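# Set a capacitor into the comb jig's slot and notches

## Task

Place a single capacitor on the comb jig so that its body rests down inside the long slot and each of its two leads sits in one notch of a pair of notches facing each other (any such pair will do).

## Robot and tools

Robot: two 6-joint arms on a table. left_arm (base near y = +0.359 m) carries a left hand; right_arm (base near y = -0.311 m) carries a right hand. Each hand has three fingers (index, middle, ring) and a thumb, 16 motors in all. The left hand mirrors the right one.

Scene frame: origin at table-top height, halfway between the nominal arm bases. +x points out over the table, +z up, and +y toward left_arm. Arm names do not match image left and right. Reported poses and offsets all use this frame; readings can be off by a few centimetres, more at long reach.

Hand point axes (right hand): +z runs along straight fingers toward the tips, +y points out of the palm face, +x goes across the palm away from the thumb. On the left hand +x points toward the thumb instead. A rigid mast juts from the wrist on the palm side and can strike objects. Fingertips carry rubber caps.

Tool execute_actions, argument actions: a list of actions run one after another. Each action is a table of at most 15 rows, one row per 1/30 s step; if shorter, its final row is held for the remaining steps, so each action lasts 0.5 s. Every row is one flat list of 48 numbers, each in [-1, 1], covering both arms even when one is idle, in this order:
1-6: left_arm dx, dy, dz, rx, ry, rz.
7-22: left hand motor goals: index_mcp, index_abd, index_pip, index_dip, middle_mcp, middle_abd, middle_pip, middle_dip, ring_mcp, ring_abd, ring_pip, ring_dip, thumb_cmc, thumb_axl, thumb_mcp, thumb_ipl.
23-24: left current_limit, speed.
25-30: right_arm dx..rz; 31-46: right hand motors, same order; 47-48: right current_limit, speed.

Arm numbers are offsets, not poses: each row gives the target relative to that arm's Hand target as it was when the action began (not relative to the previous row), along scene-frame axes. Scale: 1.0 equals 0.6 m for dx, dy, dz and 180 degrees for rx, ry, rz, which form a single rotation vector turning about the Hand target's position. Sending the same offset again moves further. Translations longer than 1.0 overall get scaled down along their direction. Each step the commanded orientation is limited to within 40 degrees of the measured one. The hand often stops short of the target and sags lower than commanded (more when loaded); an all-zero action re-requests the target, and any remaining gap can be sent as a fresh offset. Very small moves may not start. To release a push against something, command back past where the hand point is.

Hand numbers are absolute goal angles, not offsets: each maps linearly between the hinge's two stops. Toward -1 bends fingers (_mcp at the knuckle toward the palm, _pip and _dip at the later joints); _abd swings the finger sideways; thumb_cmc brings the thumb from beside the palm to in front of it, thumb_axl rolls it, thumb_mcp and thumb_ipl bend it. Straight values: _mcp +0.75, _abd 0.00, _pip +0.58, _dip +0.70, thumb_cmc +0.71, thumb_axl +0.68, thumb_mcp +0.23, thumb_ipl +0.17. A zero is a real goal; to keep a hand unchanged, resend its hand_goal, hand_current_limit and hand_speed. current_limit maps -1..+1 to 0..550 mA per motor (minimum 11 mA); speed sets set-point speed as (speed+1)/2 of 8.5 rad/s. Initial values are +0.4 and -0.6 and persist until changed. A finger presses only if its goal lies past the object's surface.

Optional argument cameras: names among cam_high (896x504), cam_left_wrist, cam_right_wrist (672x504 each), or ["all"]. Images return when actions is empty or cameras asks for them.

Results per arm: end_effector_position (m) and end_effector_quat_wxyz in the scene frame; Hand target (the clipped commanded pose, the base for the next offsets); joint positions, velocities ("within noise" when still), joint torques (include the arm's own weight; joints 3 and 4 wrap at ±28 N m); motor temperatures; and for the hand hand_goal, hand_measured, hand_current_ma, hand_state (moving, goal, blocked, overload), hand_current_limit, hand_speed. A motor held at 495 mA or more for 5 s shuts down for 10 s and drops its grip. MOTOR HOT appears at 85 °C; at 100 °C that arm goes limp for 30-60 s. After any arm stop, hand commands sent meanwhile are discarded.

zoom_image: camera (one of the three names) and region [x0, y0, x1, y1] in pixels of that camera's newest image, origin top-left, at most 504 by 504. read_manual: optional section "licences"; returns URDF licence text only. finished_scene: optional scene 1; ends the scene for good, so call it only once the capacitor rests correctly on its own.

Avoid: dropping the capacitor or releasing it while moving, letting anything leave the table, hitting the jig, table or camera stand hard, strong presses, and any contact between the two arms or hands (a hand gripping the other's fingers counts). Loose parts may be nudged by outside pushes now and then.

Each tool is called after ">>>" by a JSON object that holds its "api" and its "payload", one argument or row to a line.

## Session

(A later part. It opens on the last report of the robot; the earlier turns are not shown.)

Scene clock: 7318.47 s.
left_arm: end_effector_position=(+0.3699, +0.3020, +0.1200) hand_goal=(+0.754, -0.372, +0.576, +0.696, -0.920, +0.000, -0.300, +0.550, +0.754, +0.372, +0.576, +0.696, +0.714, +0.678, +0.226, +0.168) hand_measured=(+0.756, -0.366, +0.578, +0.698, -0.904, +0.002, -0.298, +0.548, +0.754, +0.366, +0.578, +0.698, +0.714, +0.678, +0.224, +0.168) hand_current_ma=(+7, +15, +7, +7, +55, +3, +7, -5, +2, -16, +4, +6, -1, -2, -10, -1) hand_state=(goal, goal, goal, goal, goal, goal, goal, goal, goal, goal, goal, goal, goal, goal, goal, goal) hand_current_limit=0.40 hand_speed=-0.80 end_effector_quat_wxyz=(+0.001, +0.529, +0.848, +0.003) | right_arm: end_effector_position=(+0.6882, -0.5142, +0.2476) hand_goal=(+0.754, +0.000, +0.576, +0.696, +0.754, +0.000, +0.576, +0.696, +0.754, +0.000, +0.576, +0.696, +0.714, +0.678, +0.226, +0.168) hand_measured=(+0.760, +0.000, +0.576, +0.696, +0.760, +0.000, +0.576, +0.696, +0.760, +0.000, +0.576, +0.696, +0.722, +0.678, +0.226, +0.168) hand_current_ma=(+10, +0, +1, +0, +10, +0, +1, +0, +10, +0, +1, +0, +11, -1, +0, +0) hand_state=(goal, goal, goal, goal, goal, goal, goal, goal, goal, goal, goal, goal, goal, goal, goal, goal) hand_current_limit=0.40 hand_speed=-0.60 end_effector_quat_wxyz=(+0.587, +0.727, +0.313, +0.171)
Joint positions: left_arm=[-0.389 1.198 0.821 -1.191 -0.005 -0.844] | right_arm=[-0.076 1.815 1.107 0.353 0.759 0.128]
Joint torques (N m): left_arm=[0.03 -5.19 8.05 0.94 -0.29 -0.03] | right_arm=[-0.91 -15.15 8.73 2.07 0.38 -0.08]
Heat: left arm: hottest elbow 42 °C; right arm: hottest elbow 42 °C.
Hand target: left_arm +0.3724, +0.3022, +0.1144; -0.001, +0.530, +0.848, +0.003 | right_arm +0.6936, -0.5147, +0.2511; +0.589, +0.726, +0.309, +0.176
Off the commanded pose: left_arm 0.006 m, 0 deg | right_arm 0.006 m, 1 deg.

>>> {"api": "execute_actions", "payload": {
  "actions": [
    [[0,0,-0.012,0,0,0,0.754,-0.372,0.576,0.696,-0.92,0,-0.3,0.55,0.754,0.372,0.576,0.696,0.714,0.678,0.226,0.168,0.4,-0.8,0,0,0,0,0,0,0.754,0,0.576,0.696,0.754,0,0.576,0.696,0.754,0,0.576,0.696,0.714,0.678,0.226,0.168,0.4,-0.6]]
  ],
  "cameras": ["cam_left_wrist"]
}}

>>> {"api": "zoom_image", "payload": {
  "camera": "cam_left_wrist",
  "region": [340, 30, 420, 90]
}}

Scene clock: 7328.73 s.
left_arm: end_effector_position=(+0.3708, +0.3024, +0.1197) hand_goal=(+0.754, -0.372, +0.576, +0.696, -0.920, +0.000, -0.300, +0.550, +0.754, +0.372, +0.576, +0.696, +0.714, +0.678, +0.226, +0.168) hand_measured=(+0.764, -0.366, +0.586, +0.700, -0.904, +0.002, -0.298, +0.548, +0.764, +0.368, +0.582, +0.698, +0.714, +0.678, +0.224, +0.168) hand_current_ma=(+35, +16, +29, +10, +55, +3, +7, -5, +33, -10, +19, +6, -1, -2, -10, -1) hand_state=(goal, goal, goal, goal, goal, goal, goal, goal, goal, goal, goal, goal, goal, goal, goal, goal) hand_current_limit=0.40 hand_speed=-0.80 end_effector_quat_wxyz=(+0.003, +0.529, +0.848, +0.005) | right_arm: end_effector_position=(+0.6882, -0.5142, +0.2476) hand_goal=(+0.754, +0.000, +0.576, +0.696, +0.754, +0.000, +0.576, +0.696, +0.754, +0.000, +0.576, +0.696, +0.714, +0.678, +0.226, +0.168) hand_measured=(+0.760, +0.000, +0.576, +0.696, +0.760, +0.000, +0.576, +0.696, +0.760, +0.000, +0.576, +0.696, +0.722, +0.678, +0.226, +0.168) hand_current_ma=(+10, +0, +1, +0, +10, +0, +1, +0, +10, +0, +1, +0, +11, -1, +0, +0) hand_state=(goal, goal, goal, goal, goal, goal, goal, goal, goal, goal, goal, goal, goal, goal, goal, goal) hand_current_limit=0.40 hand_speed=-0.60 end_effector_quat_wxyz=(+0.587, +0.727, +0.313, +0.171)
Joint positions: left_arm=[-0.389 1.198 0.818 -1.184 -0.009 -0.844] | right_arm=[-0.076 1.815 1.107 0.353 0.759 0.128]
Joint torques (N m): left_arm=[0.03 -4.6 7.16 1.47 -0.14 -0.03] | right_arm=[-1.08 -15.21 8.72 2.24 0.4 -0.11]
Heat: left arm: hottest elbow 42 °C; right arm: hottest elbow 42 °C.
Hand target: left_arm +0.3722, +0.3023, +0.1071; -0.001, +0.530, +0.848, +0.003 | right_arm +0.6936, -0.5147, +0.2511; +0.589, +0.726, +0.309, +0.176
Off the commanded pose: left_arm 0.013 m, 0 deg | right_arm 0.006 m, 1 deg.
Images, in order (width x height): cam_left_wrist 672x504.

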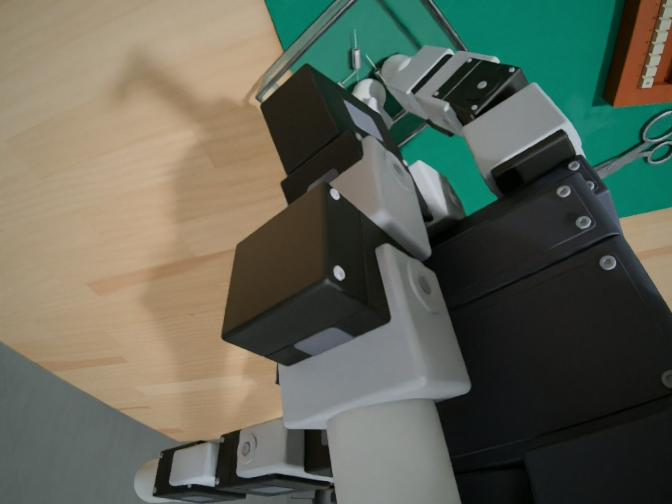

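Scaled by 6.300 from the camera's 672x504 image, which has a finer 960x720 frame.

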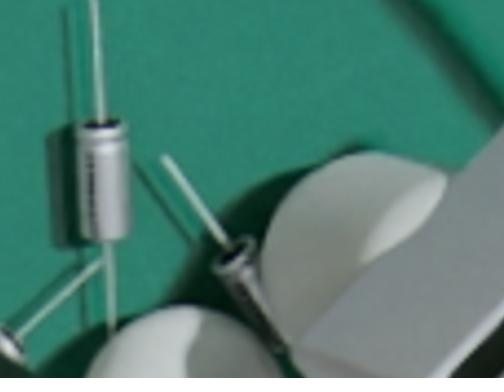

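>>> {"api": "execute_actions", "payload": {
  "actions": [
    [[0,0,0,0,0,0,0.754,-0.395,0.576,0.696,-0.92,0,-0.3,0.55,0.754,0.395,0.576,0.696,0.714,0.678,0.226,0.168,0.4,-0.9,0,0,0,0,0,0,0.754,0,0.576,0.696,0.754,0,0.576,0.696,0.754,0,0.576,0.696,0.714,0.678,0.226,0.168,0.4,-0.6]]
  ]
}}

>>> {"api": "execute_actions", "payload": {
  "actions": [
    [[0,0,0,0,0,0,0.754,-0.42,0.576,0.696,-0.92,0,-0.3,0.55,0.754,0.42,0.576,0.696,0.714,0.678,0.226,0.168,0.4,-0.9,0,0,0,0,0,0,0.754,0,0.576,0.696,0.754,0,0.576,0.696,0.754,0,0.576,0.696,0.714,0.678,0.226,0.168,0.4,-0.6]]
  ],
  "cameras": ["cam_left_wrist"]
}}

>>> {"api": "zoom_image", "payload": {
  "camera": "cam_left_wrist",
  "region": [340, 30, 420, 90]
}}

Scene clock: 7340.87 s.
left_arm: end_effector_position=(+0.3710, +0.3025, +0.1197) hand_goal=(+0.754, -0.394, +0.576, +0.696, -0.920, +0.000, -0.300, +0.550, +0.754, +0.396, +0.576, +0.696, +0.714, +0.678, +0.226, +0.168) hand_measured=(+0.766, -0.372, +0.588, +0.700, -0.904, +0.002, -0.298, +0.548, +0.764, +0.388, +0.582, +0.698, +0.714, +0.678, +0.224, +0.168) hand_current_ma=(+43, +65, +36, +14, +55, +3, +7, -5, +32, -21, +20, +7, -1, -2, -10, -1) hand_state=(goal, blocked, goal, goal, goal, goal, goal, goal, goal, goal, goal, goal, goal, goal, goal, goal) hand_current_limit=0.40 hand_speed=-0.90 end_effector_quat_wxyz=(+0.003, +0.529, +0.848, +0.005) | right_arm: end_effector_position=(+0.6882, -0.5142, +0.2476) hand_goal=(+0.754, +0.000, +0.576, +0.696, +0.754, +0.000, +0.576, +0.696, +0.754, +0.000, +0.576, +0.696, +0.714, +0.678, +0.226, +0.168) hand_measured=(+0.760, +0.000, +0.576, +0.696, +0.760, +0.000, +0.576, +0.696, +0.760, +0.000, +0.576, +0.696, +0.722, +0.678, +0.226, +0.168) hand_current_ma=(+10, +0, +1, +0, +10, +0, +1, +0, +10, +0, +1, +0, +11, -1, +0, +0) hand_state=(goal, goal, goal, goal, goal, goal, goal, goal, goal, goal, goal, goal, goal, goal, goal, goal) hand_current_limit=0.40 hand_speed=-0.60 end_effector_quat_wxyz=(+0.587, +0.727, +0.313, +0.171)
Joint positions: left_arm=[-0.389 1.198 0.818 -1.183 -0.01 -0.844] | right_arm=[-0.076 1.815 1.107 0.353 0.759 0.128]
Joint torques (N m): left_arm=[-0.03 -4.54 7.19 1.47 -0.08 -0.04] | right_arm=[-0.97 -15.15 8.73 2.09 0.39 -0.1]
Heat: left arm: hottest elbow 41 °C; right arm: hottest elbow 42 °C.
Hand target: left_arm +0.3724, +0.3022, +0.1072; +0.000, +0.530, +0.848, +0.003 | right_arm +0.6936, -0.5147, +0.2511; +0.589, +0.726, +0.309, +0.176
Off the commanded pose: left_arm 0.013 m, 0 deg | right_arm 0.006 m, 1 deg.

Scene clock: 7341.57 s.
left_arm: end_effector_position=(+0.3710, +0.3025, +0.1197) hand_goal=(+0.754, -0.420, +0.576, +0.696, -0.920, +0.000, -0.300, +0.550, +0.754, +0.420, +0.576, +0.696, +0.714, +0.678, +0.226, +0.168) hand_measured=(+0.766, -0.374, +0.588, +0.700, -0.904, +0.002, -0.298, +0.548, +0.764, +0.390, +0.582, +0.698, +0.714, +0.678, +0.224, +0.168) hand_current_ma=(+43, +150, +36, +14, +55, +3, +7, -5, +32, -90, +20, +7, -1, -2, -10, -1) hand_state=(goal, blocked, goal, goal, goal, goal, goal, goal, goal, blocked, goal, goal, goal, goal, goal, goal) hand_current_limit=0.40 hand_speed=-0.90 end_effector_quat_wxyz=(+0.003, +0.529, +0.848, +0.005) | right_arm: end_effector_position=(+0.6882, -0.5142, +0.2476) hand_goal=(+0.754, +0.000, +0.576, +0.696, +0.754, +0.000, +0.576, +0.696, +0.754, +0.000, +0.576, +0.696, +0.714, +0.678, +0.226, +0.168) hand_measured=(+0.760, +0.000, +0.576, +0.696, +0.760, +0.000, +0.576, +0.696, +0.760, +0.000, +0.576, +0.696, +0.722, +0.678, +0.226, +0.168) hand_current_ma=(+10, +0, +1, +0, +10, +0, +1, +0, +10, +0, +1, +0, +11, -1, +0, +0) hand_state=(goal, goal, goal, goal, goal, goal, goal, goal, goal, goal, goal, goal, goal, goal, goal, goal) hand_current_limit=0.40 hand_speed=-0.60 end_effector_quat_wxyz=(+0.587, +0.727, +0.313, +0.171)
Joint positions: left_arm=[-0.389 1.198 0.818 -1.183 -0.01 -0.844] | right_arm=[-0.076 1.815 1.107 0.353 0.759 0.128]
Joint torques (N m): left_arm=[-0.03 -4.6 7.17 1.44 -0.08 -0.03] | right_arm=[-0.91 -15.38 8.75 2.11 0.4 -0.07]
Heat: left arm: hottest elbow 41 °C; right arm: hottest elbow 42 °C.
Hand target: left_arm +0.3724, +0.3022, +0.1072; +0.000, +0.530, +0.848, +0.003 | right_arm +0.6936, -0.5147, +0.2511; +0.589, +0.726, +0.309, +0.176
Off the commanded pose: left_arm 0.013 m, 0 deg | right_arm 0.006 m, 1 deg.
Images, in order (width x height): cam_left_wrist 672x504.

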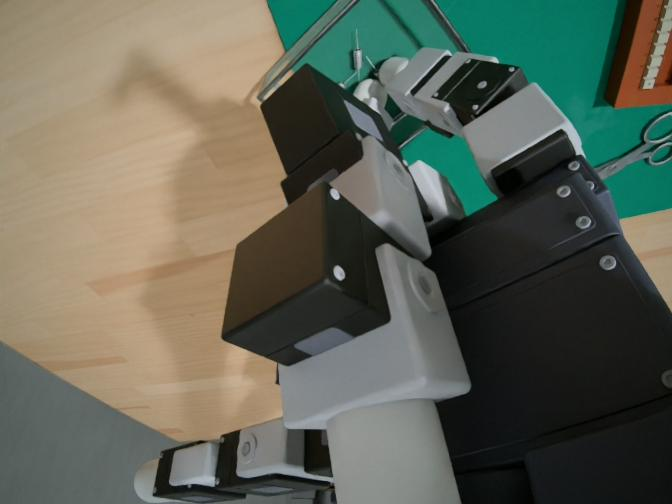

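Scaled by 6.300 from the camera's 672x504 image, which has a finer 960x720 frame.

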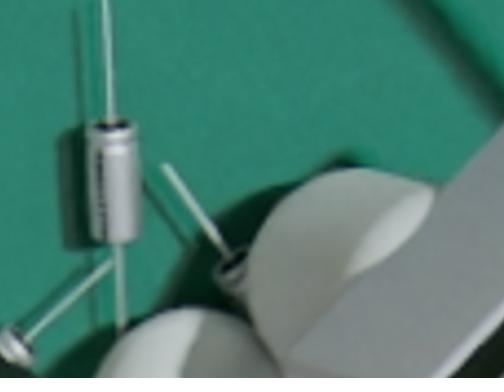

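>>> {"api": "execute_actions", "payload": {
  "actions": [
    [[0,0,0,0,0,0,0.754,-0.44,0.576,0.696,-0.92,0,-0.3,0.55,0.754,0.44,0.576,0.696,0.714,0.678,0.226,0.168,0.4,-0.9,0,0,0,0,0,0,0.754,0,0.576,0.696,0.754,0,0.576,0.696,0.754,0,0.576,0.696,0.714,0.678,0.226,0.168,0.4,-0.6]]
  ],
  "cameras": ["cam_left_wrist"]
}}

>>> {"api": "zoom_image", "payload": {
  "camera": "cam_left_wrist",
  "region": [340, 30, 420, 90]
}}

Scene clock: 7413.67 s.
left_arm: end_effector_position=(+0.3710, +0.3025, +0.1197) hand_goal=(+0.754, -0.440, +0.576, +0.696, -0.920, +0.000, -0.300, +0.550, +0.754, +0.440, +0.576, +0.696, +0.714, +0.678, +0.226, +0.168) hand_measured=(+0.766, -0.376, +0.588, +0.700, -0.904, +0.002, -0.298, +0.548, +0.764, +0.392, +0.582, +0.698, +0.714, +0.678, +0.224, +0.168) hand_current_ma=(+43, +223, +36, +14, +55, +3, +7, -5, +32, -157, +20, +7, -1, -2, -10, -1) hand_state=(goal, blocked, goal, goal, goal, goal, goal, goal, goal, blocked, goal, goal, goal, goal, goal, goal) hand_current_limit=0.40 hand_speed=-0.90 end_effector_quat_wxyz=(+0.003, +0.529, +0.848, +0.005) | right_arm: end_effector_position=(+0.6882, -0.5142, +0.2476) hand_goal=(+0.754, +0.000, +0.576, +0.696, +0.754, +0.000, +0.576, +0.696, +0.754, +0.000, +0.576, +0.696, +0.714, +0.678, +0.226, +0.168) hand_measured=(+0.760, +0.000, +0.576, +0.696, +0.760, +0.000, +0.576, +0.696, +0.760, +0.000, +0.576, +0.696, +0.722, +0.678, +0.226, +0.168) hand_current_ma=(+10, +0, +1, +0, +10, +0, +1, +0, +10, +0, +1, +0, +11, -1, +0, +0) hand_state=(goal, goal, goal, goal, goal, goal, goal, goal, goal, goal, goal, goal, goal, goal, goal, goal) hand_current_limit=0.40 hand_speed=-0.60 end_effector_quat_wxyz=(+0.587, +0.727, +0.313, +0.171)
Joint positions: left_arm=[-0.389 1.198 0.818 -1.183 -0.01 -0.844] | right_arm=[-0.076 1.815 1.107 0.353 0.759 0.128]
Joint torques (N m): left_arm=[-0.03 -4.6 7.19 1.44 -0.08 -0.03] | right_arm=[-0.67 -15.5 8.76 2.11 0.41 -0.11]
Heat: left arm: hottest elbow 40 °C; right arm: hottest elbow 42 °C.
Hand target: left_arm +0.3724, +0.3022, +0.1072; +0.000, +0.530, +0.848, +0.003 | right_arm +0.6936, -0.5147, +0.2511; +0.589, +0.726, +0.309, +0.176
Off the commanded pose: left_arm 0.013 m, 0 deg | right_arm 0.006 m, 1 deg.
Images, in order (width x height): cam_left_wrist 672x504.

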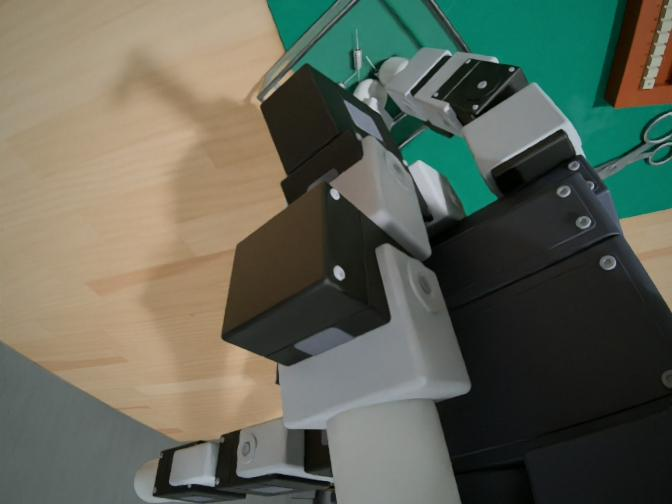

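Scaled by 6.300 from the camera's 672x504 image, which has a finer 960x720 frame.

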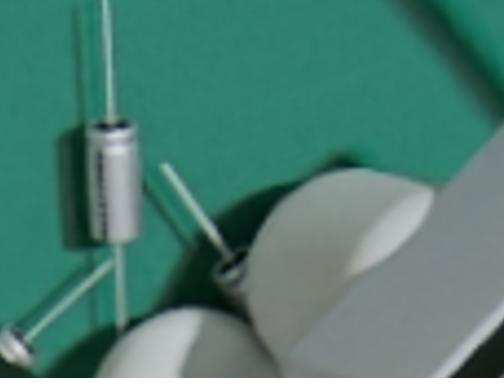

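>>> {"api": "execute_actions", "payload": {
  "actions": [
    [[0.00723,-0.00114,0.01445,-0.00068,-0.00416,0,0.754,-0.46,0.576,0.696,-0.92,0,-0.3,0.55,0.754,0.46,0.576,0.696,0.714,0.678,0.226,0.168,0.4,-0.9,0,0,0,0,0,0,0.754,0,0.576,0.696,0.754,0,0.576,0.696,0.754,0,0.576,0.696,0.714,0.678,0.226,0.168,0.4,-0.6],[0.01445,-0.00229,0.0289,-0.00135,-0.00833,0,0.754,-0.46,0.576,0.696,-0.92,0,-0.3,0.55,0.754,0.46,0.576,0.696,0.714,0.678,0.226,0.168,0.4,-0.9,0,0,0,0,0,0,0.754,0,0.576,0.696,0.754,0,0.576,0.696,0.754,0,0.576,0.696,0.714,0.678,0.226,0.168,0.4,-0.6]],
    [[0.00723,-0.00114,0.01445,-0.00068,-0.00416,0,0.754,-0.46,0.576,0.696,-0.92,0,-0.3,0.55,0.754,0.46,0.576,0.696,0.714,0.678,0.226,0.168,0.4,-0.9,0,0,0,0,0,0,0.754,0,0.576,0.696,0.754,0,0.576,0.696,0.754,0,0.576,0.696,0.714,0.678,0.226,0.168,0.4,-0.6],[0.01445,-0.00229,0.0289,-0.00135,-0.00833,0,0.754,-0.46,0.576,0.696,-0.92,0,-0.3,0.55,0.754,0.46,0.576,0.696,0.714,0.678,0.226,0.168,0.4,-0.9,0,0,0,0,0,0,0.754,0,0.576,0.696,0.754,0,0.576,0.696,0.754,0,0.576,0.696,0.714,0.678,0.226,0.168,0.4,-0.6]]
  ],
  "cameras": ["cam_left_wrist"]
}}

>>> {"api": "zoom_image", "payload": {
  "camera": "cam_left_wrist",
  "region": [340, 30, 420, 90]
}}

Scene clock: 7469.97 s.
left_arm: end_effector_position=(+0.3712, +0.3036, +0.1208) hand_goal=(+0.754, -0.460, +0.576, +0.696, -0.920, +0.000, -0.300, +0.550, +0.754, +0.460, +0.576, +0.696, +0.714, +0.678, +0.226, +0.168) hand_measured=(+0.758, -0.378, +0.582, +0.700, -0.904, +0.002, -0.298, +0.548, +0.754, +0.394, +0.578, +0.698, +0.714, +0.678, +0.224, +0.168) hand_current_ma=(+10, +292, +14, +11, +55, +3, +7, -5, +0, -228, +3, +5, -1, -2, -10, -1) hand_state=(goal, blocked, goal, goal, goal, goal, goal, goal, goal, blocked, goal, goal, goal, goal, goal, goal) hand_current_limit=0.40 hand_speed=-0.90 end_effector_quat_wxyz=(+0.001, +0.529, +0.848, +0.009) | right_arm: end_effector_position=(+0.6882, -0.5142, +0.2476) hand_goal=(+0.754, +0.000, +0.576, +0.696, +0.754, +0.000, +0.576, +0.696, +0.754, +0.000, +0.576, +0.696, +0.714, +0.678, +0.226, +0.168) hand_measured=(+0.760, +0.000, +0.576, +0.696, +0.760, +0.000, +0.576, +0.696, +0.760, +0.000, +0.576, +0.696, +0.722, +0.678, +0.226, +0.168) hand_current_ma=(+10, +0, +1, +0, +10, +0, +1, +0, +10, +0, +1, +0, +11, -1, +0, +0) hand_state=(goal, goal, goal, goal, goal, goal, goal, goal, goal, goal, goal, goal, goal, goal, goal, goal) hand_current_limit=0.40 hand_speed=-0.60 end_effector_quat_wxyz=(+0.587, +0.727, +0.313, +0.171)
Joint positions: left_arm=[-0.389 1.198 0.819 -1.187 -0.016 -0.844] | right_arm=[-0.076 1.815 1.107 0.353 0.759 0.128]
Joint torques (N m): left_arm=[0.44 -6.48 12.51 0.08 -0.34 0.02] | right_arm=[-0.91 -15.15 8.7 2.07 0.39 -0.11]
Motor temperatures (°C): left_arm=[25 28 39 27 28 27] | right_arm=[27 35 42 28 26 27]
Heat: left arm: hottest elbow 39 °C; right arm: hottest elbow 42 °C.
Hand target: left_arm +0.3896, +0.2995, +0.1417; +0.024, +0.530, +0.848, +0.014 | right_arm +0.6936, -0.5147, +0.2511; +0.589, +0.726, +0.309, +0.176
Off the commanded pose: left_arm 0.028 m, 3 deg | right_arm 0.006 m, 1 deg.
Images, in order (width x height): cam_left_wrist 672x504.

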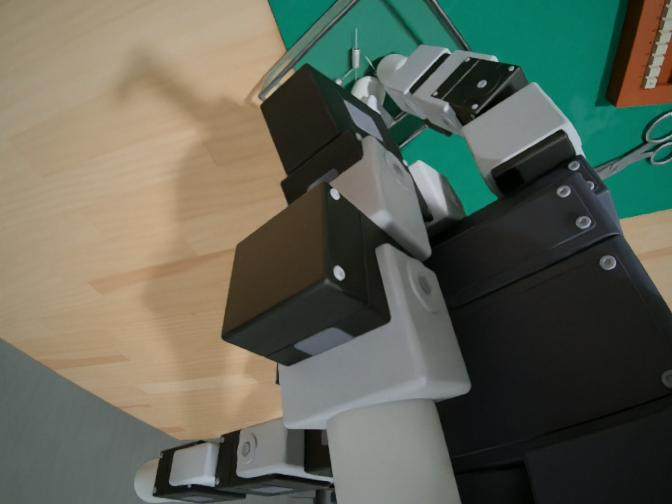

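Scaled by 6.300 from the camera's 672x504 image, which has a finer 960x720 frame.

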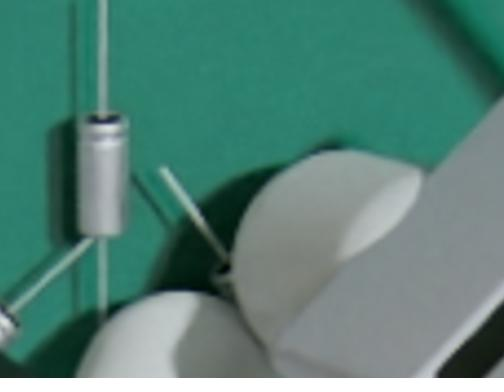

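>>> {"api": "execute_actions", "payload": {
  "actions": [
    [[0,0,0.01,0,0,0,0.754,-0.46,0.576,0.696,-0.92,0,-0.3,0.55,0.754,0.46,0.576,0.696,0.714,0.678,0.226,0.168,0.4,-0.9,0,0,0,0,0,0,0.754,0,0.576,0.696,0.754,0,0.576,0.696,0.754,0,0.576,0.696,0.714,0.678,0.226,0.168,0.4,-0.6]]
  ],
  "cameras": ["cam_left_wrist"]
}}

>>> {"api": "zoom_image", "payload": {
  "camera": "cam_left_wrist",
  "region": [340, 30, 420, 90]
}}

Scene clock: 7487.37 s.
left_arm: end_effector_position=(+0.3712, +0.3036, +0.1245) hand_goal=(+0.754, -0.460, +0.576, +0.696, -0.920, +0.000, -0.300, +0.550, +0.754, +0.460, +0.576, +0.696, +0.714, +0.678, +0.226, +0.168) hand_measured=(+0.758, -0.378, +0.580, +0.700, -0.904, +0.002, -0.298, +0.548, +0.754, +0.394, +0.578, +0.698, +0.714, +0.678, +0.224, +0.168) hand_current_ma=(+9, +292, +14, +11, +55, +3, +7, -5, +0, -228, +3, +5, -1, -2, -10, -1) hand_state=(goal, blocked, goal, goal, goal, goal, goal, goal, goal, blocked, goal, goal, goal, goal, goal, goal) hand_current_limit=0.40 hand_speed=-0.90 end_effector_quat_wxyz=(-0.002, +0.529, +0.848, +0.008) | right_arm: end_effector_position=(+0.6882, -0.5142, +0.2476) hand_goal=(+0.754, +0.000, +0.576, +0.696, +0.754, +0.000, +0.576, +0.696, +0.754, +0.000, +0.576, +0.696, +0.714, +0.678, +0.226, +0.168) hand_measured=(+0.760, +0.000, +0.576, +0.696, +0.760, +0.000, +0.576, +0.696, +0.760, +0.000, +0.576, +0.696, +0.722, +0.678, +0.226, +0.168) hand_current_ma=(+10, +0, +1, +0, +10, +0, +1, +0, +10, +0, +1, +0, +11, -1, +0, +0) hand_state=(goal, goal, goal, goal, goal, goal, goal, goal, goal, goal, goal, goal, goal, goal, goal, goal) hand_current_limit=0.40 hand_speed=-0.60 end_effector_quat_wxyz=(+0.587, +0.727, +0.313, +0.171)
Joint positions: left_arm=[-0.389 1.198 0.83 -1.204 -0.016 -0.844] | right_arm=[-0.076 1.815 1.107 0.353 0.759 0.128]
Joint torques (N m): left_arm=[0.38 -6.95 12.6 0.05 -0.33 0.02] | right_arm=[-1.03 -14.86 8.73 2.04 0.38 -0.06]
Heat: left arm: hottest elbow 41 °C; right arm: hottest elbow 42 °C.
Hand target: left_arm +0.3897, +0.2994, +0.1478; +0.024, +0.530, +0.848, +0.014 | right_arm +0.6936, -0.5147, +0.2511; +0.589, +0.726, +0.309, +0.176
Off the commanded pose: left_arm 0.030 m, 3 deg | right_arm 0.006 m, 1 deg.
Images, in order (width x height): cam_left_wrist 672x504.

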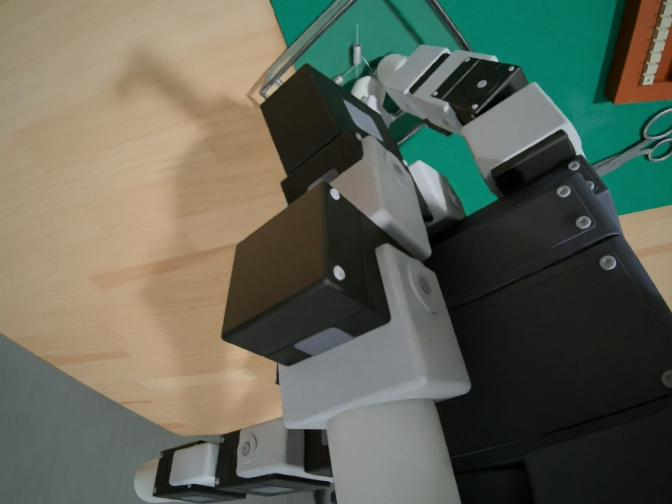

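Scaled by 6.300 from the camera's 672x504 image, which has a finer 960x720 frame.

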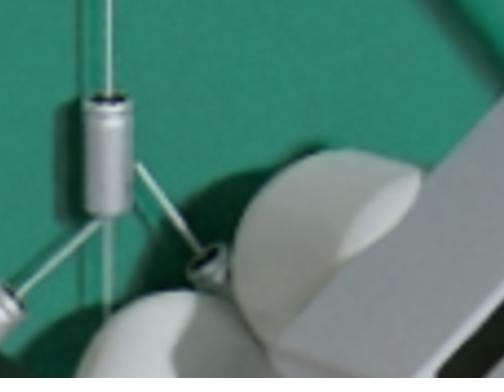

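>>> {"api": "zoom_image", "payload": {
  "camera": "cam_left_wrist",
  "region": [340, 30, 480, 135]
}}

Scaled by 3.600 from the camera's 672x504 image, which has a finer 960x720 frame.

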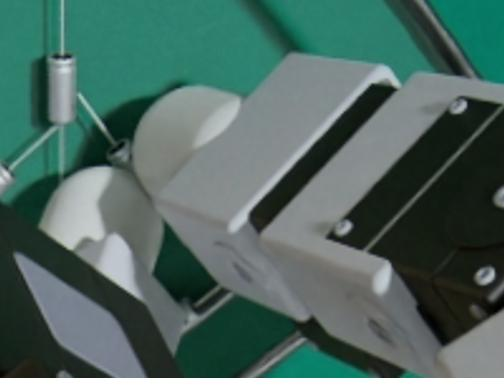

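>>> {"api": "execute_actions", "payload": {
  "actions": [
    [[0,0,0.025,0,0,0,0.754,-0.37,0.576,0.696,-0.92,0,-0.3,0.55,0.754,0.37,0.576,0.696,0.714,0.678,0.226,0.168,0.4,-0.8,0,0,0,0,0,0,0.754,0,0.576,0.696,0.754,0,0.576,0.696,0.754,0,0.576,0.696,0.714,0.678,0.226,0.168,0.4,-0.6],[0,0,0.05,0,0,0,0.754,-0.3,0.576,0.696,-0.92,0,-0.3,0.55,0.754,0.3,0.576,0.696,0.714,0.678,0.226,0.168,0.4,-0.7,0,0,0,0,0,0,0.754,0,0.576,0.696,0.754,0,0.576,0.696,0.754,0,0.576,0.696,0.714,0.678,0.226,0.168,0.4,-0.6]],
    [[0,0,0.05,0,0,0,0.754,-0.3,0.576,0.696,-0.92,0,-0.3,0.55,0.754,0.3,0.576,0.696,0.714,0.678,0.226,0.168,0.4,-0.7,0,0,0,0,0,0,0.754,0,0.576,0.696,0.754,0,0.576,0.696,0.754,0,0.576,0.696,0.714,0.678,0.226,0.168,0.4,-0.6]]
  ],
  "cameras": ["cam_left_wrist", "cam_high"]
}}

>>> {"api": "zoom_image", "payload": {
  "camera": "cam_left_wrist",
  "region": [250, 0, 450, 150]
}}

>>> {"api": "zoom_image", "payload": {
  "camera": "cam_high",
  "region": [540, 130, 700, 250]
}}

Scene clock: 7801.77 s.
left_arm: end_effector_position=(+0.3750, +0.3022, +0.1843) hand_goal=(+0.754, -0.300, +0.576, +0.696, -0.920, +0.000, -0.300, +0.550, +0.754, +0.300, +0.576, +0.696, +0.714, +0.678, +0.226, +0.168) hand_measured=(+0.754, -0.302, +0.578, +0.698, -0.904, +0.002, -0.298, +0.548, +0.754, +0.302, +0.578, +0.698, +0.714, +0.678, +0.224, +0.168) hand_current_ma=(+2, -3, +7, +8, +55, +3, +7, -5, -1, +3, +3, +5, -1, -2, -10, -1) hand_state=(goal, goal, goal, goal, goal, goal, goal, goal, goal, goal, goal, goal, goal, goal, goal, goal) hand_current_limit=0.40 hand_speed=-0.70 end_effector_quat_wxyz=(+0.000, +0.529, +0.848, +0.009) | right_arm: end_effector_position=(+0.6882, -0.5142, +0.2476) hand_goal=(+0.754, +0.000, +0.576, +0.696, +0.754, +0.000, +0.576, +0.696, +0.754, +0.000, +0.576, +0.696, +0.714, +0.678, +0.226, +0.168) hand_measured=(+0.760, +0.000, +0.576, +0.696, +0.760, +0.000, +0.576, +0.696, +0.760, +0.000, +0.576, +0.696, +0.722, +0.678, +0.226, +0.168) hand_current_ma=(+10, +0, +1, +0, +10, +0, +1, +0, +10, +0, +1, +0, +11, -1, +0, +0) hand_state=(goal, goal, goal, goal, goal, goal, goal, goal, goal, goal, goal, goal, goal, goal, goal, goal) hand_current_limit=0.40 hand_speed=-0.60 end_effector_quat_wxyz=(+0.587, +0.727, +0.313, +0.171)
Joint positions: left_arm=[-0.389 1.159 0.963 -1.373 -0.017 -0.844] | right_arm=[-0.076 1.815 1.107 0.353 0.759 0.128]
Joint torques (N m): left_arm=[0.44 -6.65 12.93 0.14 -0.3 0.02] | right_arm=[-0.97 -15.15 8.73 2.14 0.39 -0.1]
Motor temperatures (°C): left_arm=[25 28 46 27 28 27] | right_arm=[27 35 42 28 26 27]
Heat: left arm: hottest elbow 46 °C; right arm: hottest elbow 42 °C.
Hand target: left_arm +0.3897, +0.2994, +0.2077; +0.024, +0.530, +0.848, +0.014 | right_arm +0.6936, -0.5147, +0.2511; +0.589, +0.726, +0.309, +0.176
Off the commanded pose: left_arm 0.028 m, 3 deg | right_arm 0.006 m, 1 deg.
Images, in order (width x height): cam_high 896x504, cam_left_wrist 672x504.

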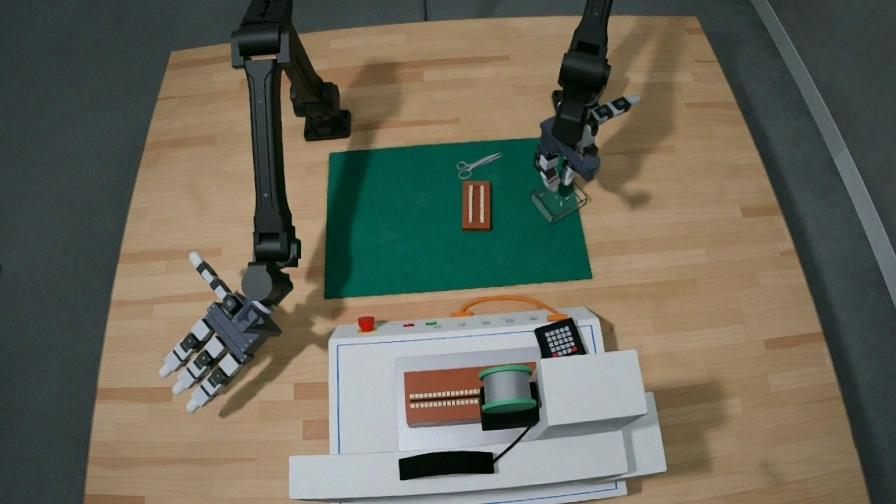

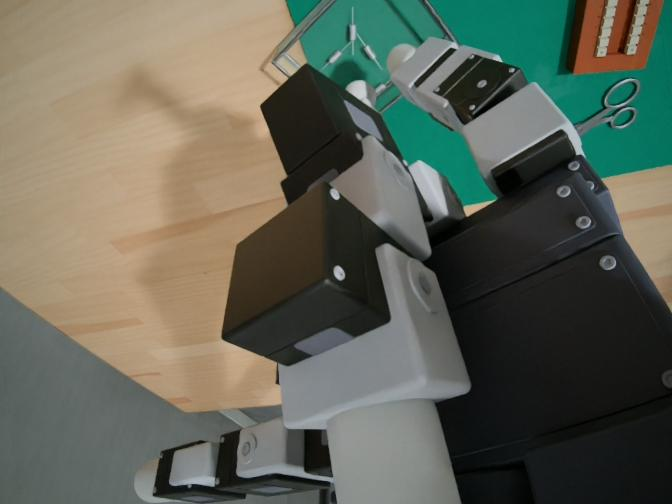

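Scaled by 2.520 from the camera's 672x504 image, which has a finer 960x720 frame.

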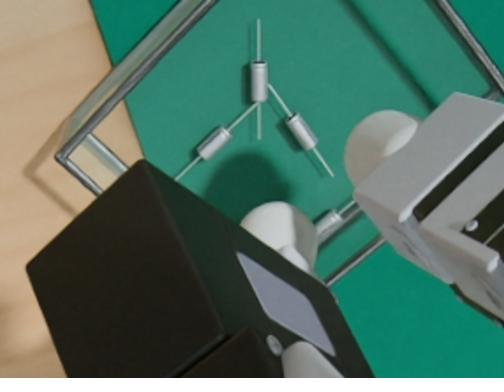

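Scaled by 3.150 from the camera's 896x504 image, which has a finer 1280x720 frame.

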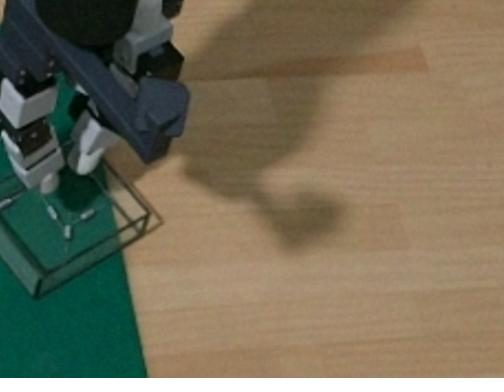

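>>> {"api": "zoom_image", "payload": {
  "camera": "cam_high",
  "region": [150, 240, 310, 420]
}}

>>> {"api": "execute_actions", "payload": {
  "actions": [],
  "cameras": ["cam_right_wrist"]
}}

Scaled by 2.800 from the camera's 896x504 image, which has a finer 1280x720 frame.

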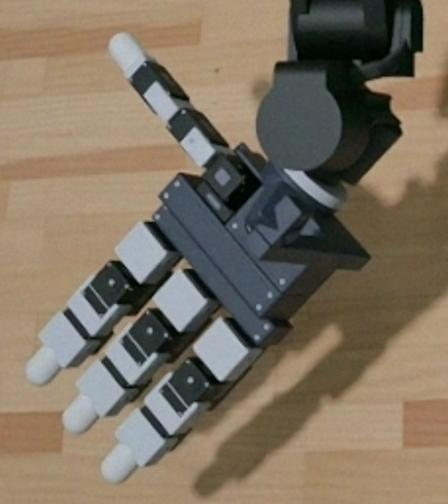

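Scene clock: 7994.80 s.
left_arm: end_effector_position=(+0.3750, +0.3022, +0.1843) hand_goal=(+0.754, -0.300, +0.576, +0.696, -0.920, +0.000, -0.300, +0.550, +0.754, +0.300, +0.576, +0.696, +0.714, +0.678, +0.226, +0.168) hand_measured=(+0.754, -0.302, +0.578, +0.698, -0.904, +0.002, -0.298, +0.548, +0.754, +0.302, +0.578, +0.698, +0.714, +0.678, +0.224, +0.168) hand_current_ma=(+2, -3, +7, +8, +55, +3, +7, -5, -1, +3, +3, +5, -1, -2, -10, -1) hand_state=(goal, goal, goal, goal, goal, goal, goal, goal, goal, goal, goal, goal, goal, goal, goal, goal) hand_current_limit=0.40 hand_speed=-0.70 end_effector_quat_wxyz=(+0.000, +0.529, +0.848, +0.009) | right_arm: end_effector_position=(+0.6882, -0.5142, +0.2476) hand_goal=(+0.754, +0.000, +0.576, +0.696, +0.754, +0.000, +0.576, +0.696, +0.754, +0.000, +0.576, +0.696, +0.714, +0.678, +0.226, +0.168) hand_measured=(+0.760, +0.000, +0.576, +0.696, +0.760, +0.000, +0.576, +0.696, +0.760, +0.000, +0.576, +0.696, +0.722, +0.678, +0.226, +0.168) hand_current_ma=(+10, +0, +1, +0, +10, +0, +1, +0, +10, +0, +1, +0, +11, -1, +0, +0) hand_state=(goal, goal, goal, goal, goal, goal, goal, goal, goal, goal, goal, goal, goal, goal, goal, goal) hand_current_limit=0.40 hand_speed=-0.60 end_effector_quat_wxyz=(+0.587, +0.727, +0.313, +0.171)
Joint positions: left_arm=[-0.389 1.159 0.963 -1.373 -0.017 -0.844] | right_arm=[-0.076 1.815 1.107 0.353 0.759 0.128]
Joint velocities: within noise
Joint torques (N m): left_arm=[0.38 -6.65 12.93 0.05 -0.3 0.02] | right_arm=[-1.2 -15.21 8.8 2.21 0.39 -0.08]
Motor temperatures (°C): left_arm=[25 29 46 27 28 27] | right_arm=[27 35 42 28 26 27]
Heat: left arm: hottest elbow 46 °C; right arm: hottest elbow 42 °C.
Hand target: left_arm +0.3896, +0.2995, +0.2077; +0.024, +0.530, +0.848, +0.014 | right_arm +0.6936, -0.5147, +0.2511; +0.589, +0.726, +0.309, +0.176
Off the commanded pose: left_arm 0.028 m, 3 deg | right_arm 0.006 m, 1 deg.
Images, in order (width x height): cam_right_wrist 672x504.

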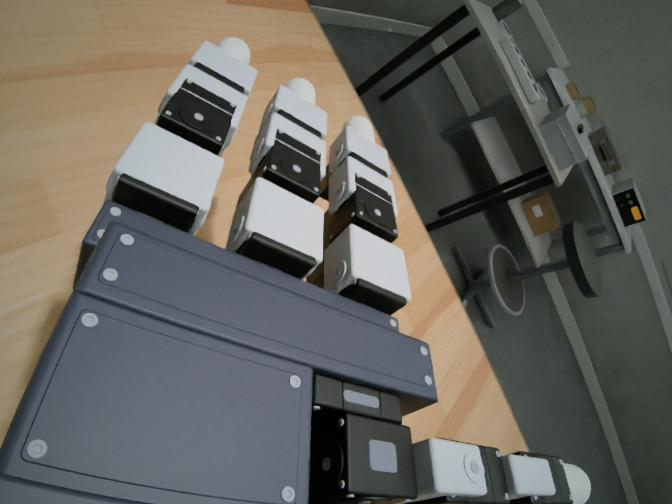

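>>> {"api": "execute_actions", "payload": {
  "actions": [
    [[0,0,0,0,0,0,0.754,-0.3,0.576,0.696,-0.92,0,-0.3,0.55,0.754,0.3,0.576,0.696,0.714,0.678,0.226,0.168,0.4,-0.7,0,0,0,0,0,0,0.3,0,-0.6,0.696,-0.479,0,-0.738,0.696,-0.479,0,-0.738,-0.4,0.714,0.678,0.226,0.168,0.4,-0.4]],
    [[0,0,0,0,0,0,0.754,-0.3,0.576,0.696,-0.92,0,-0.3,0.55,0.754,0.3,0.576,0.696,0.714,0.678,0.226,0.168,0.4,-0.7,0,0,0,0,0,0,0.3,0,-0.6,0.696,-0.479,0,-0.738,0.696,-0.479,0,-0.738,-0.4,0.714,0.678,0.226,0.168,0.4,-0.4]]
  ],
  "cameras": ["cam_right_wrist"]
}}

>>> {"api": "zoom_image", "payload": {
  "camera": "cam_right_wrist",
  "region": [80, 20, 480, 320]
}}

Scene clock: 8117.43 s.
left_arm: end_effector_position=(+0.3750, +0.3022, +0.1843) hand_goal=(+0.754, -0.300, +0.576, +0.696, -0.920, +0.000, -0.300, +0.550, +0.754, +0.300, +0.576, +0.696, +0.714, +0.678, +0.226, +0.168) hand_measured=(+0.754, -0.302, +0.578, +0.698, -0.904, +0.002, -0.298, +0.548, +0.754, +0.302, +0.578, +0.698, +0.714, +0.678, +0.224, +0.168) hand_current_ma=(+2, -3, +7, +8, +55, +3, +7, -5, -1, +3, +3, +5, -1, -2, -10, -1) hand_state=(goal, goal, goal, goal, goal, goal, goal, goal, goal, goal, goal, goal, goal, goal, goal, goal) hand_current_limit=0.40 hand_speed=-0.70 end_effector_quat_wxyz=(+0.000, +0.529, +0.848, +0.009) | right_arm: end_effector_position=(+0.6882, -0.5142, +0.2476) hand_goal=(+0.300, +0.000, -0.600, +0.696, -0.478, +0.000, -0.738, +0.696, -0.478, +0.000, -0.738, -0.400, +0.714, +0.678, +0.226, +0.168) hand_measured=(+0.318, +0.000, -0.598, +0.696, -0.474, +0.000, -0.738, +0.696, -0.398, +0.000, -0.652, -0.390, +0.722, +0.678, +0.226, +0.168) hand_current_ma=(+37, +0, +3, +0, +4, +0, +0, +0, +275, +0, +279, +15, +11, -1, +0, +0) hand_state=(goal, goal, goal, goal, goal, goal, goal, goal, blocked, goal, blocked, goal, goal, goal, goal, goal) hand_current_limit=0.40 hand_speed=-0.40 end_effector_quat_wxyz=(+0.587, +0.727, +0.313, +0.171)
Joint positions: left_arm=[-0.389 1.159 0.963 -1.373 -0.017 -0.844] | right_arm=[-0.076 1.815 1.107 0.353 0.759 0.128]
Joint torques (N m): left_arm=[0.5 -6.71 12.92 0.03 -0.3 0.02] | right_arm=[-0.79 -15.15 8.72 2.13 0.34 -0.07]
Heat: left arm: hottest elbow 47 °C; right arm: hottest elbow 42 °C.
Hand target: left_arm +0.3896, +0.2995, +0.2077; +0.024, +0.530, +0.848, +0.014 | right_arm +0.6936, -0.5147, +0.2511; +0.589, +0.726, +0.309, +0.176
Off the commanded pose: left_arm 0.028 m, 3 deg | right_arm 0.006 m, 1 deg.
Images, in order (width x height): cam_right_wrist 672x504.

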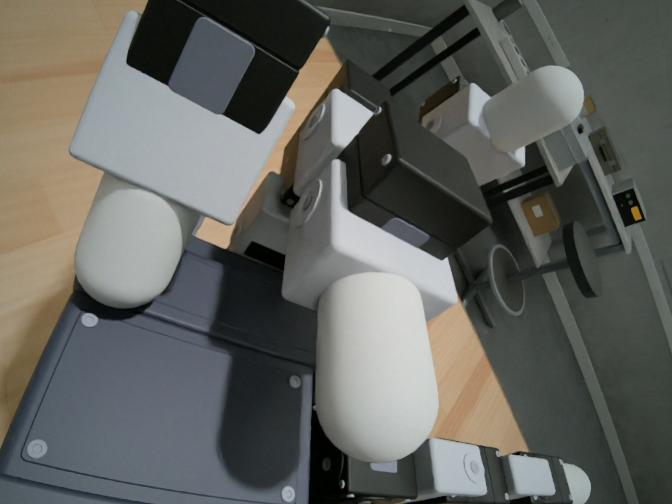

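Scaled by 1.260 from the camera's 672x504 image, which has a finer 960x720 frame.

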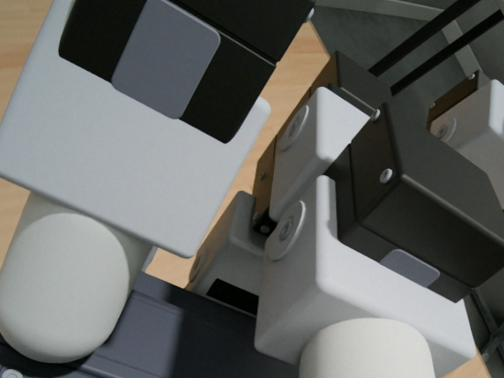

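>>> {"api": "execute_actions", "payload": {
  "actions": [
    [[-0.0214,0.0065,-0.036,0.00135,0.00833,0,0.754,-0.3,0.576,0.696,-0.92,0,-0.3,0.55,0.754,0.3,0.576,0.696,0.714,0.678,0.226,0.168,0.4,-0.7,0,0,0,0,0,0,0.754,0,0.576,0.696,0.754,0,0.576,0.696,0.754,0,0.576,0.696,0.714,0.678,0.226,0.168,0.4,-0.5],[-0.0428,0.013,-0.0712,0.0027,0.01665,0,0.754,-0.3,0.576,0.696,-0.92,0,-0.3,0.55,0.754,0.3,0.576,0.696,0.714,0.678,0.226,0.168,0.4,-0.7,0,0,0,0,0,0,0.754,0,0.576,0.696,0.754,0,0.576,0.696,0.754,0,0.576,0.696,0.714,0.678,0.226,0.168,0.4,-0.5]],
    [[0.0083,-0.0111,-0.0125,0,0,-0.0336,0.754,-0.3,0.576,0.696,-0.92,0,-0.3,0.55,0.754,0.3,0.576,0.696,0.714,0.678,0.226,0.168,0.4,-0.7,0,0,0,0,0,0,0.754,0,0.576,0.696,0.754,0,0.576,0.696,0.754,0,0.576,0.696,0.714,0.678,0.226,0.168,0.4,-0.5],[0.0167,-0.0222,-0.025,0,0,-0.0672,0.754,-0.3,0.576,0.696,-0.92,0,-0.3,0.55,0.754,0.3,0.576,0.696,0.714,0.678,0.226,0.168,0.4,-0.7,0,0,0,0,0,0,0.754,0,0.576,0.696,0.754,0,0.576,0.696,0.754,0,0.576,0.696,0.714,0.678,0.226,0.168,0.4,-0.5]]
  ],
  "cameras": ["cam_left_wrist"]
}}

>>> {"api": "zoom_image", "payload": {
  "camera": "cam_left_wrist",
  "region": [300, 0, 460, 120]
}}

Scene clock: 8458.97 s.
left_arm: end_effector_position=(+0.3703, +0.2928, +0.1473) hand_goal=(+0.754, -0.300, +0.576, +0.696, -0.920, +0.000, -0.300, +0.550, +0.754, +0.300, +0.576, +0.696, +0.714, +0.678, +0.226, +0.168) hand_measured=(+0.754, -0.302, +0.578, +0.698, -0.904, +0.002, -0.298, +0.548, +0.754, +0.302, +0.578, +0.698, +0.714, +0.678, +0.224, +0.168) hand_current_ma=(+2, -3, +7, +8, +55, +3, +7, -5, -1, +3, +3, +5, -1, -2, -10, -1) hand_state=(goal, goal, goal, goal, goal, goal, goal, goal, goal, goal, goal, goal, goal, goal, goal, goal) hand_current_limit=0.40 hand_speed=-0.70 end_effector_quat_wxyz=(-0.009, +0.615, +0.788, +0.003) | right_arm: end_effector_position=(+0.6882, -0.5142, +0.2476) hand_goal=(+0.754, +0.000, +0.576, +0.696, +0.754, +0.000, +0.576, +0.696, +0.754, +0.000, +0.576, +0.696, +0.714, +0.678, +0.226, +0.168) hand_measured=(+0.762, +0.000, +0.576, +0.696, +0.760, +0.000, +0.576, +0.696, +0.762, +0.000, +0.576, +0.694, +0.722, +0.678, +0.226, +0.168) hand_current_ma=(+12, +0, +0, +0, +11, +0, +0, +0, +12, +0, +0, -2, +11, -1, +0, +0) hand_state=(goal, goal, goal, goal, goal, goal, goal, goal, goal, goal, goal, goal, goal, goal, goal, goal) hand_current_limit=0.40 hand_speed=-0.50 end_effector_quat_wxyz=(+0.587, +0.727, +0.313, +0.171)
Joint positions: left_arm=[-0.387 1.149 0.86 -1.297 -0.01 -0.632] | right_arm=[-0.076 1.815 1.107 0.353 0.759 0.128]
Joint torques (N m): left_arm=[0.5 -6.3 8.83 0.65 -0.1 0.01] | right_arm=[-0.91 -15.27 8.79 2.1 0.39 -0.08]
Heat: left arm: hottest elbow 48 °C; right arm: hottest elbow 42 °C.
Hand target: left_arm +0.3740, +0.2940, +0.1500; +0.000, +0.616, +0.787, +0.003 | right_arm +0.6936, -0.5147, +0.2511; +0.589, +0.726, +0.309, +0.176
Off the commanded pose: left_arm 0.005 m, 1 deg | right_arm 0.006 m, 1 deg.
Images, in order (width x height): cam_left_wrist 672x504.

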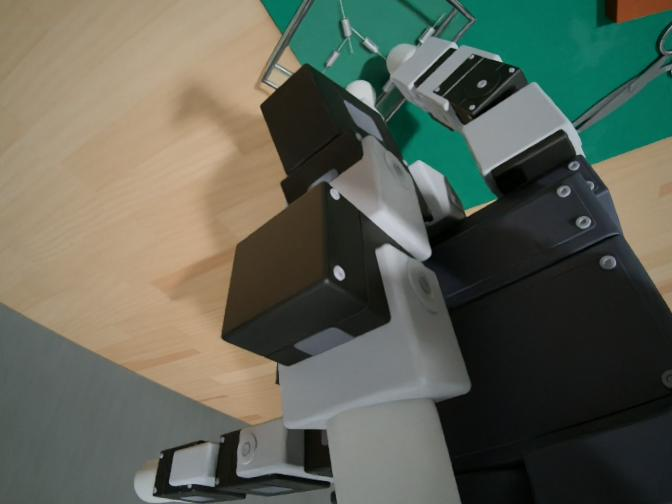

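Scaled by 3.150 from the camera's 672x504 image, which has a finer 960x720 frame.

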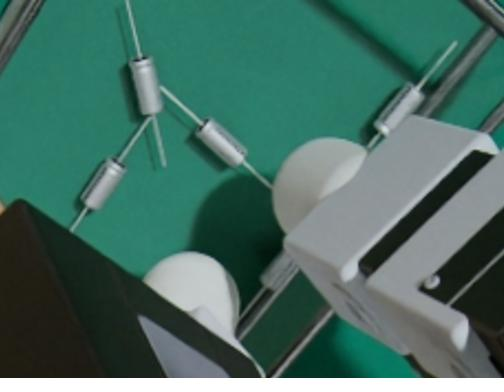

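>>> {"api": "zoom_image", "payload": {
  "camera": "cam_left_wrist",
  "region": [330, 0, 410, 60]
}}

Scaled by 6.300 from the camera's 672x504 image, which has a finer 960x720 frame.

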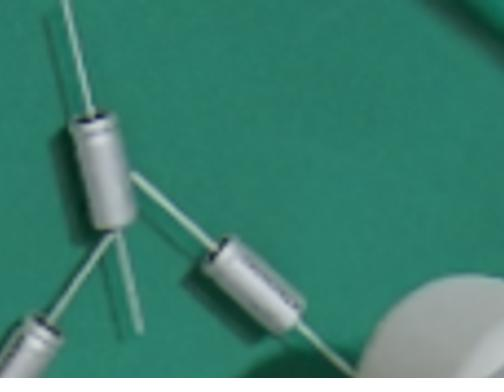

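>>> {"api": "execute_actions", "payload": {
  "actions": [
    [[-0.0045,0.0135,-0.0125,0,0,0.0347,0.754,-0.34,0.576,0.696,-0.92,0,-0.3,0.55,0.754,0.34,0.576,0.696,0.714,0.678,0.226,0.168,0.4,-0.7,0,0,0,0,0,0,0.754,0,0.576,0.696,0.754,0,0.576,0.696,0.754,0,0.576,0.696,0.714,0.678,0.226,0.168,0.4,-0.5],[-0.009,0.027,-0.025,0,0,0.0694,0.754,-0.34,0.576,0.696,-0.92,0,-0.3,0.55,0.754,0.34,0.576,0.696,0.714,0.678,0.226,0.168,0.4,-0.7,0,0,0,0,0,0,0.754,0,0.576,0.696,0.754,0,0.576,0.696,0.754,0,0.576,0.696,0.714,0.678,0.226,0.168,0.4,-0.5]]
  ],
  "cameras": ["cam_left_wrist"]
}}

>>> {"api": "zoom_image", "payload": {
  "camera": "cam_left_wrist",
  "region": [330, 10, 410, 70]
}}

Scene clock: 8525.90 s.
left_arm: end_effector_position=(+0.3657, +0.3068, +0.1367) hand_goal=(+0.754, -0.340, +0.576, +0.696, -0.920, +0.000, -0.300, +0.550, +0.754, +0.340, +0.576, +0.696, +0.714, +0.678, +0.226, +0.168) hand_measured=(+0.754, -0.334, +0.578, +0.698, -0.904, +0.002, -0.298, +0.548, +0.754, +0.334, +0.578, +0.698, +0.714, +0.678, +0.224, +0.168) hand_current_ma=(+2, +15, +7, +8, +55, +3, +7, -5, -1, -16, +3, +5, -1, -2, -10, -1) hand_state=(goal, goal, goal, goal, goal, goal, goal, goal, goal, goal, goal, goal, goal, goal, goal, goal) hand_current_limit=0.40 hand_speed=-0.70 end_effector_quat_wxyz=(-0.001, +0.537, +0.844, +0.002) | right_arm: end_effector_position=(+0.6882, -0.5142, +0.2476) hand_goal=(+0.754, +0.000, +0.576, +0.696, +0.754, +0.000, +0.576, +0.696, +0.754, +0.000, +0.576, +0.696, +0.714, +0.678, +0.226, +0.168) hand_measured=(+0.762, +0.000, +0.576, +0.696, +0.760, +0.000, +0.576, +0.696, +0.762, +0.000, +0.576, +0.694, +0.722, +0.678, +0.226, +0.168) hand_current_ma=(+12, +0, +0, +0, +11, +0, +0, +0, +12, +0, +0, -2, +11, -1, +0, +0) hand_state=(goal, goal, goal, goal, goal, goal, goal, goal, goal, goal, goal, goal, goal, goal, goal, goal) hand_current_limit=0.40 hand_speed=-0.50 end_effector_quat_wxyz=(+0.587, +0.727, +0.313, +0.171)
Joint positions: left_arm=[-0.377 1.163 0.84 -1.25 -0.005 -0.815] | right_arm=[-0.076 1.815 1.107 0.353 0.759 0.128]
Joint torques (N m): left_arm=[0.56 -5.19 8.77 0.66 -0.3 -0.18] | right_arm=[-0.85 -15.27 8.8 2.06 0.38 -0.07]
Heat: left arm: hottest elbow 46 °C; right arm: hottest elbow 42 °C.
Hand target: left_arm +0.3686, +0.3102, +0.1351; -0.001, +0.527, +0.850, +0.003 | right_arm +0.6936, -0.5147, +0.2511; +0.589, +0.726, +0.309, +0.176
Off the commanded pose: left_arm 0.005 m, 1 deg | right_arm 0.006 m, 1 deg.
Images, in order (width x height): cam_left_wrist 672x504.

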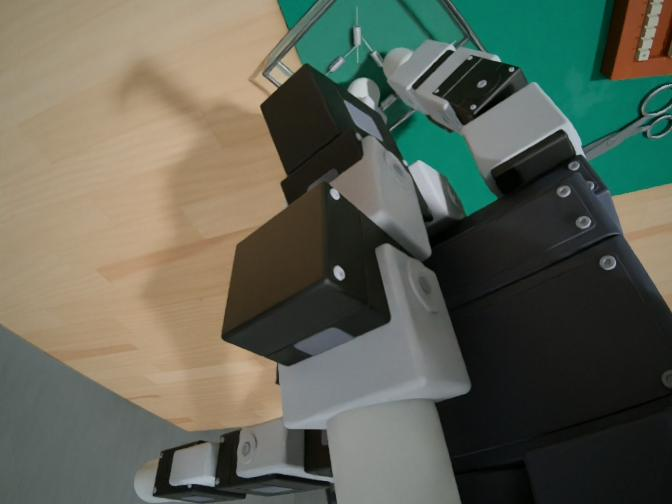

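Scaled by 6.300 from the camera's 672x504 image, which has a finer 960x720 frame.

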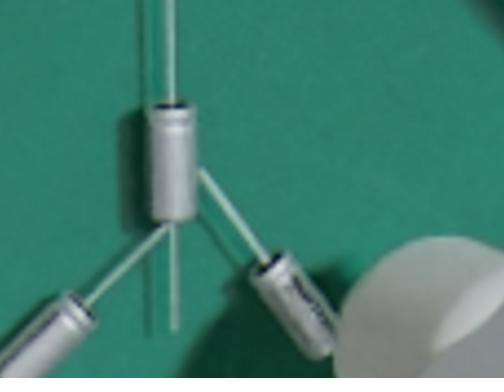

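>>> {"api": "execute_actions", "payload": {
  "actions": [
    [[0,0,-0.0085,0,0,0,0.754,-0.36,0.576,0.696,-0.92,0,-0.3,0.55,0.754,0.36,0.576,0.696,0.714,0.678,0.226,0.168,0.4,-0.7,0,0,0,0,0,0,0.754,0,0.576,0.696,0.754,0,0.576,0.696,0.754,0,0.576,0.696,0.714,0.678,0.226,0.168,0.4,-0.5],[0,0,-0.017,0,0,0,0.754,-0.372,0.576,0.696,-0.92,0,-0.3,0.55,0.754,0.372,0.576,0.696,0.714,0.678,0.226,0.168,0.4,-0.7,0,0,0,0,0,0,0.754,0,0.576,0.696,0.754,0,0.576,0.696,0.754,0,0.576,0.696,0.714,0.678,0.226,0.168,0.4,-0.5]]
  ],
  "cameras": ["cam_left_wrist"]
}}

>>> {"api": "zoom_image", "payload": {
  "camera": "cam_left_wrist",
  "region": [330, 20, 410, 80]
}}

Scene clock: 8562.77 s.
left_arm: end_effector_position=(+0.3658, +0.3069, +0.1263) hand_goal=(+0.754, -0.372, +0.576, +0.696, -0.920, +0.000, -0.300, +0.550, +0.754, +0.372, +0.576, +0.696, +0.714, +0.678, +0.226, +0.168) hand_measured=(+0.754, -0.366, +0.578, +0.698, -0.904, +0.002, -0.298, +0.548, +0.754, +0.366, +0.578, +0.698, +0.714, +0.678, +0.224, +0.168) hand_current_ma=(+2, +17, +7, +8, +55, +3, +7, -5, -1, -17, +3, +5, -1, -2, -10, -1) hand_state=(goal, goal, goal, goal, goal, goal, goal, goal, goal, goal, goal, goal, goal, goal, goal, goal) hand_current_limit=0.40 hand_speed=-0.70 end_effector_quat_wxyz=(-0.002, +0.536, +0.844, +0.002) | right_arm: end_effector_position=(+0.6882, -0.5142, +0.2476) hand_goal=(+0.754, +0.000, +0.576, +0.696, +0.754, +0.000, +0.576, +0.696, +0.754, +0.000, +0.576, +0.696, +0.714, +0.678, +0.226, +0.168) hand_measured=(+0.762, +0.000, +0.576, +0.696, +0.760, +0.000, +0.576, +0.696, +0.762, +0.000, +0.576, +0.694, +0.722, +0.678, +0.226, +0.168) hand_current_ma=(+12, +0, +0, +0, +11, +0, +0, +0, +12, +0, +0, -2, +11, -1, +0, +0) hand_state=(goal, goal, goal, goal, goal, goal, goal, goal, goal, goal, goal, goal, goal, goal, goal, goal) hand_current_limit=0.40 hand_speed=-0.50 end_effector_quat_wxyz=(+0.587, +0.727, +0.313, +0.171)
Joint positions: left_arm=[-0.377 1.175 0.821 -1.219 -0.005 -0.817] | right_arm=[-0.076 1.815 1.107 0.353 0.759 0.128]
Joint torques (N m): left_arm=[0.5 -5.36 8.68 0.68 -0.31 -0.16] | right_arm=[-0.97 -15.27 8.77 2.24 0.4 -0.08]
Heat: left arm: hottest elbow 44 °C; right arm: hottest elbow 42 °C.
Hand target: left_arm +0.3686, +0.3102, +0.1249; -0.001, +0.527, +0.850, +0.003 | right_arm +0.6936, -0.5147, +0.2511; +0.589, +0.726, +0.309, +0.176
Off the commanded pose: left_arm 0.005 m, 1 deg | right_arm 0.006 m, 1 deg.
Images, in order (width x height): cam_left_wrist 672x504.

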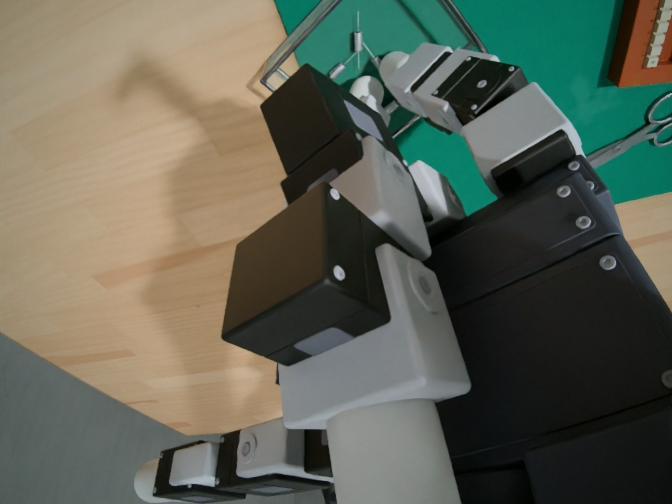

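Scaled by 6.300 from the camera's 672x504 image, which has a finer 960x720 frame.

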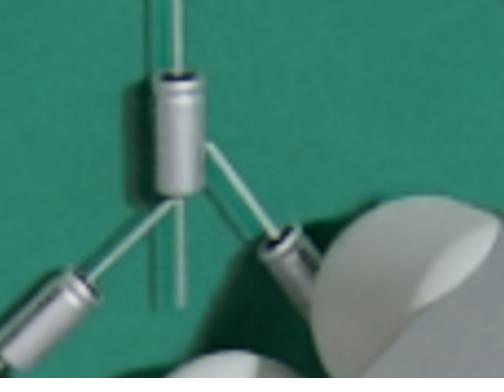

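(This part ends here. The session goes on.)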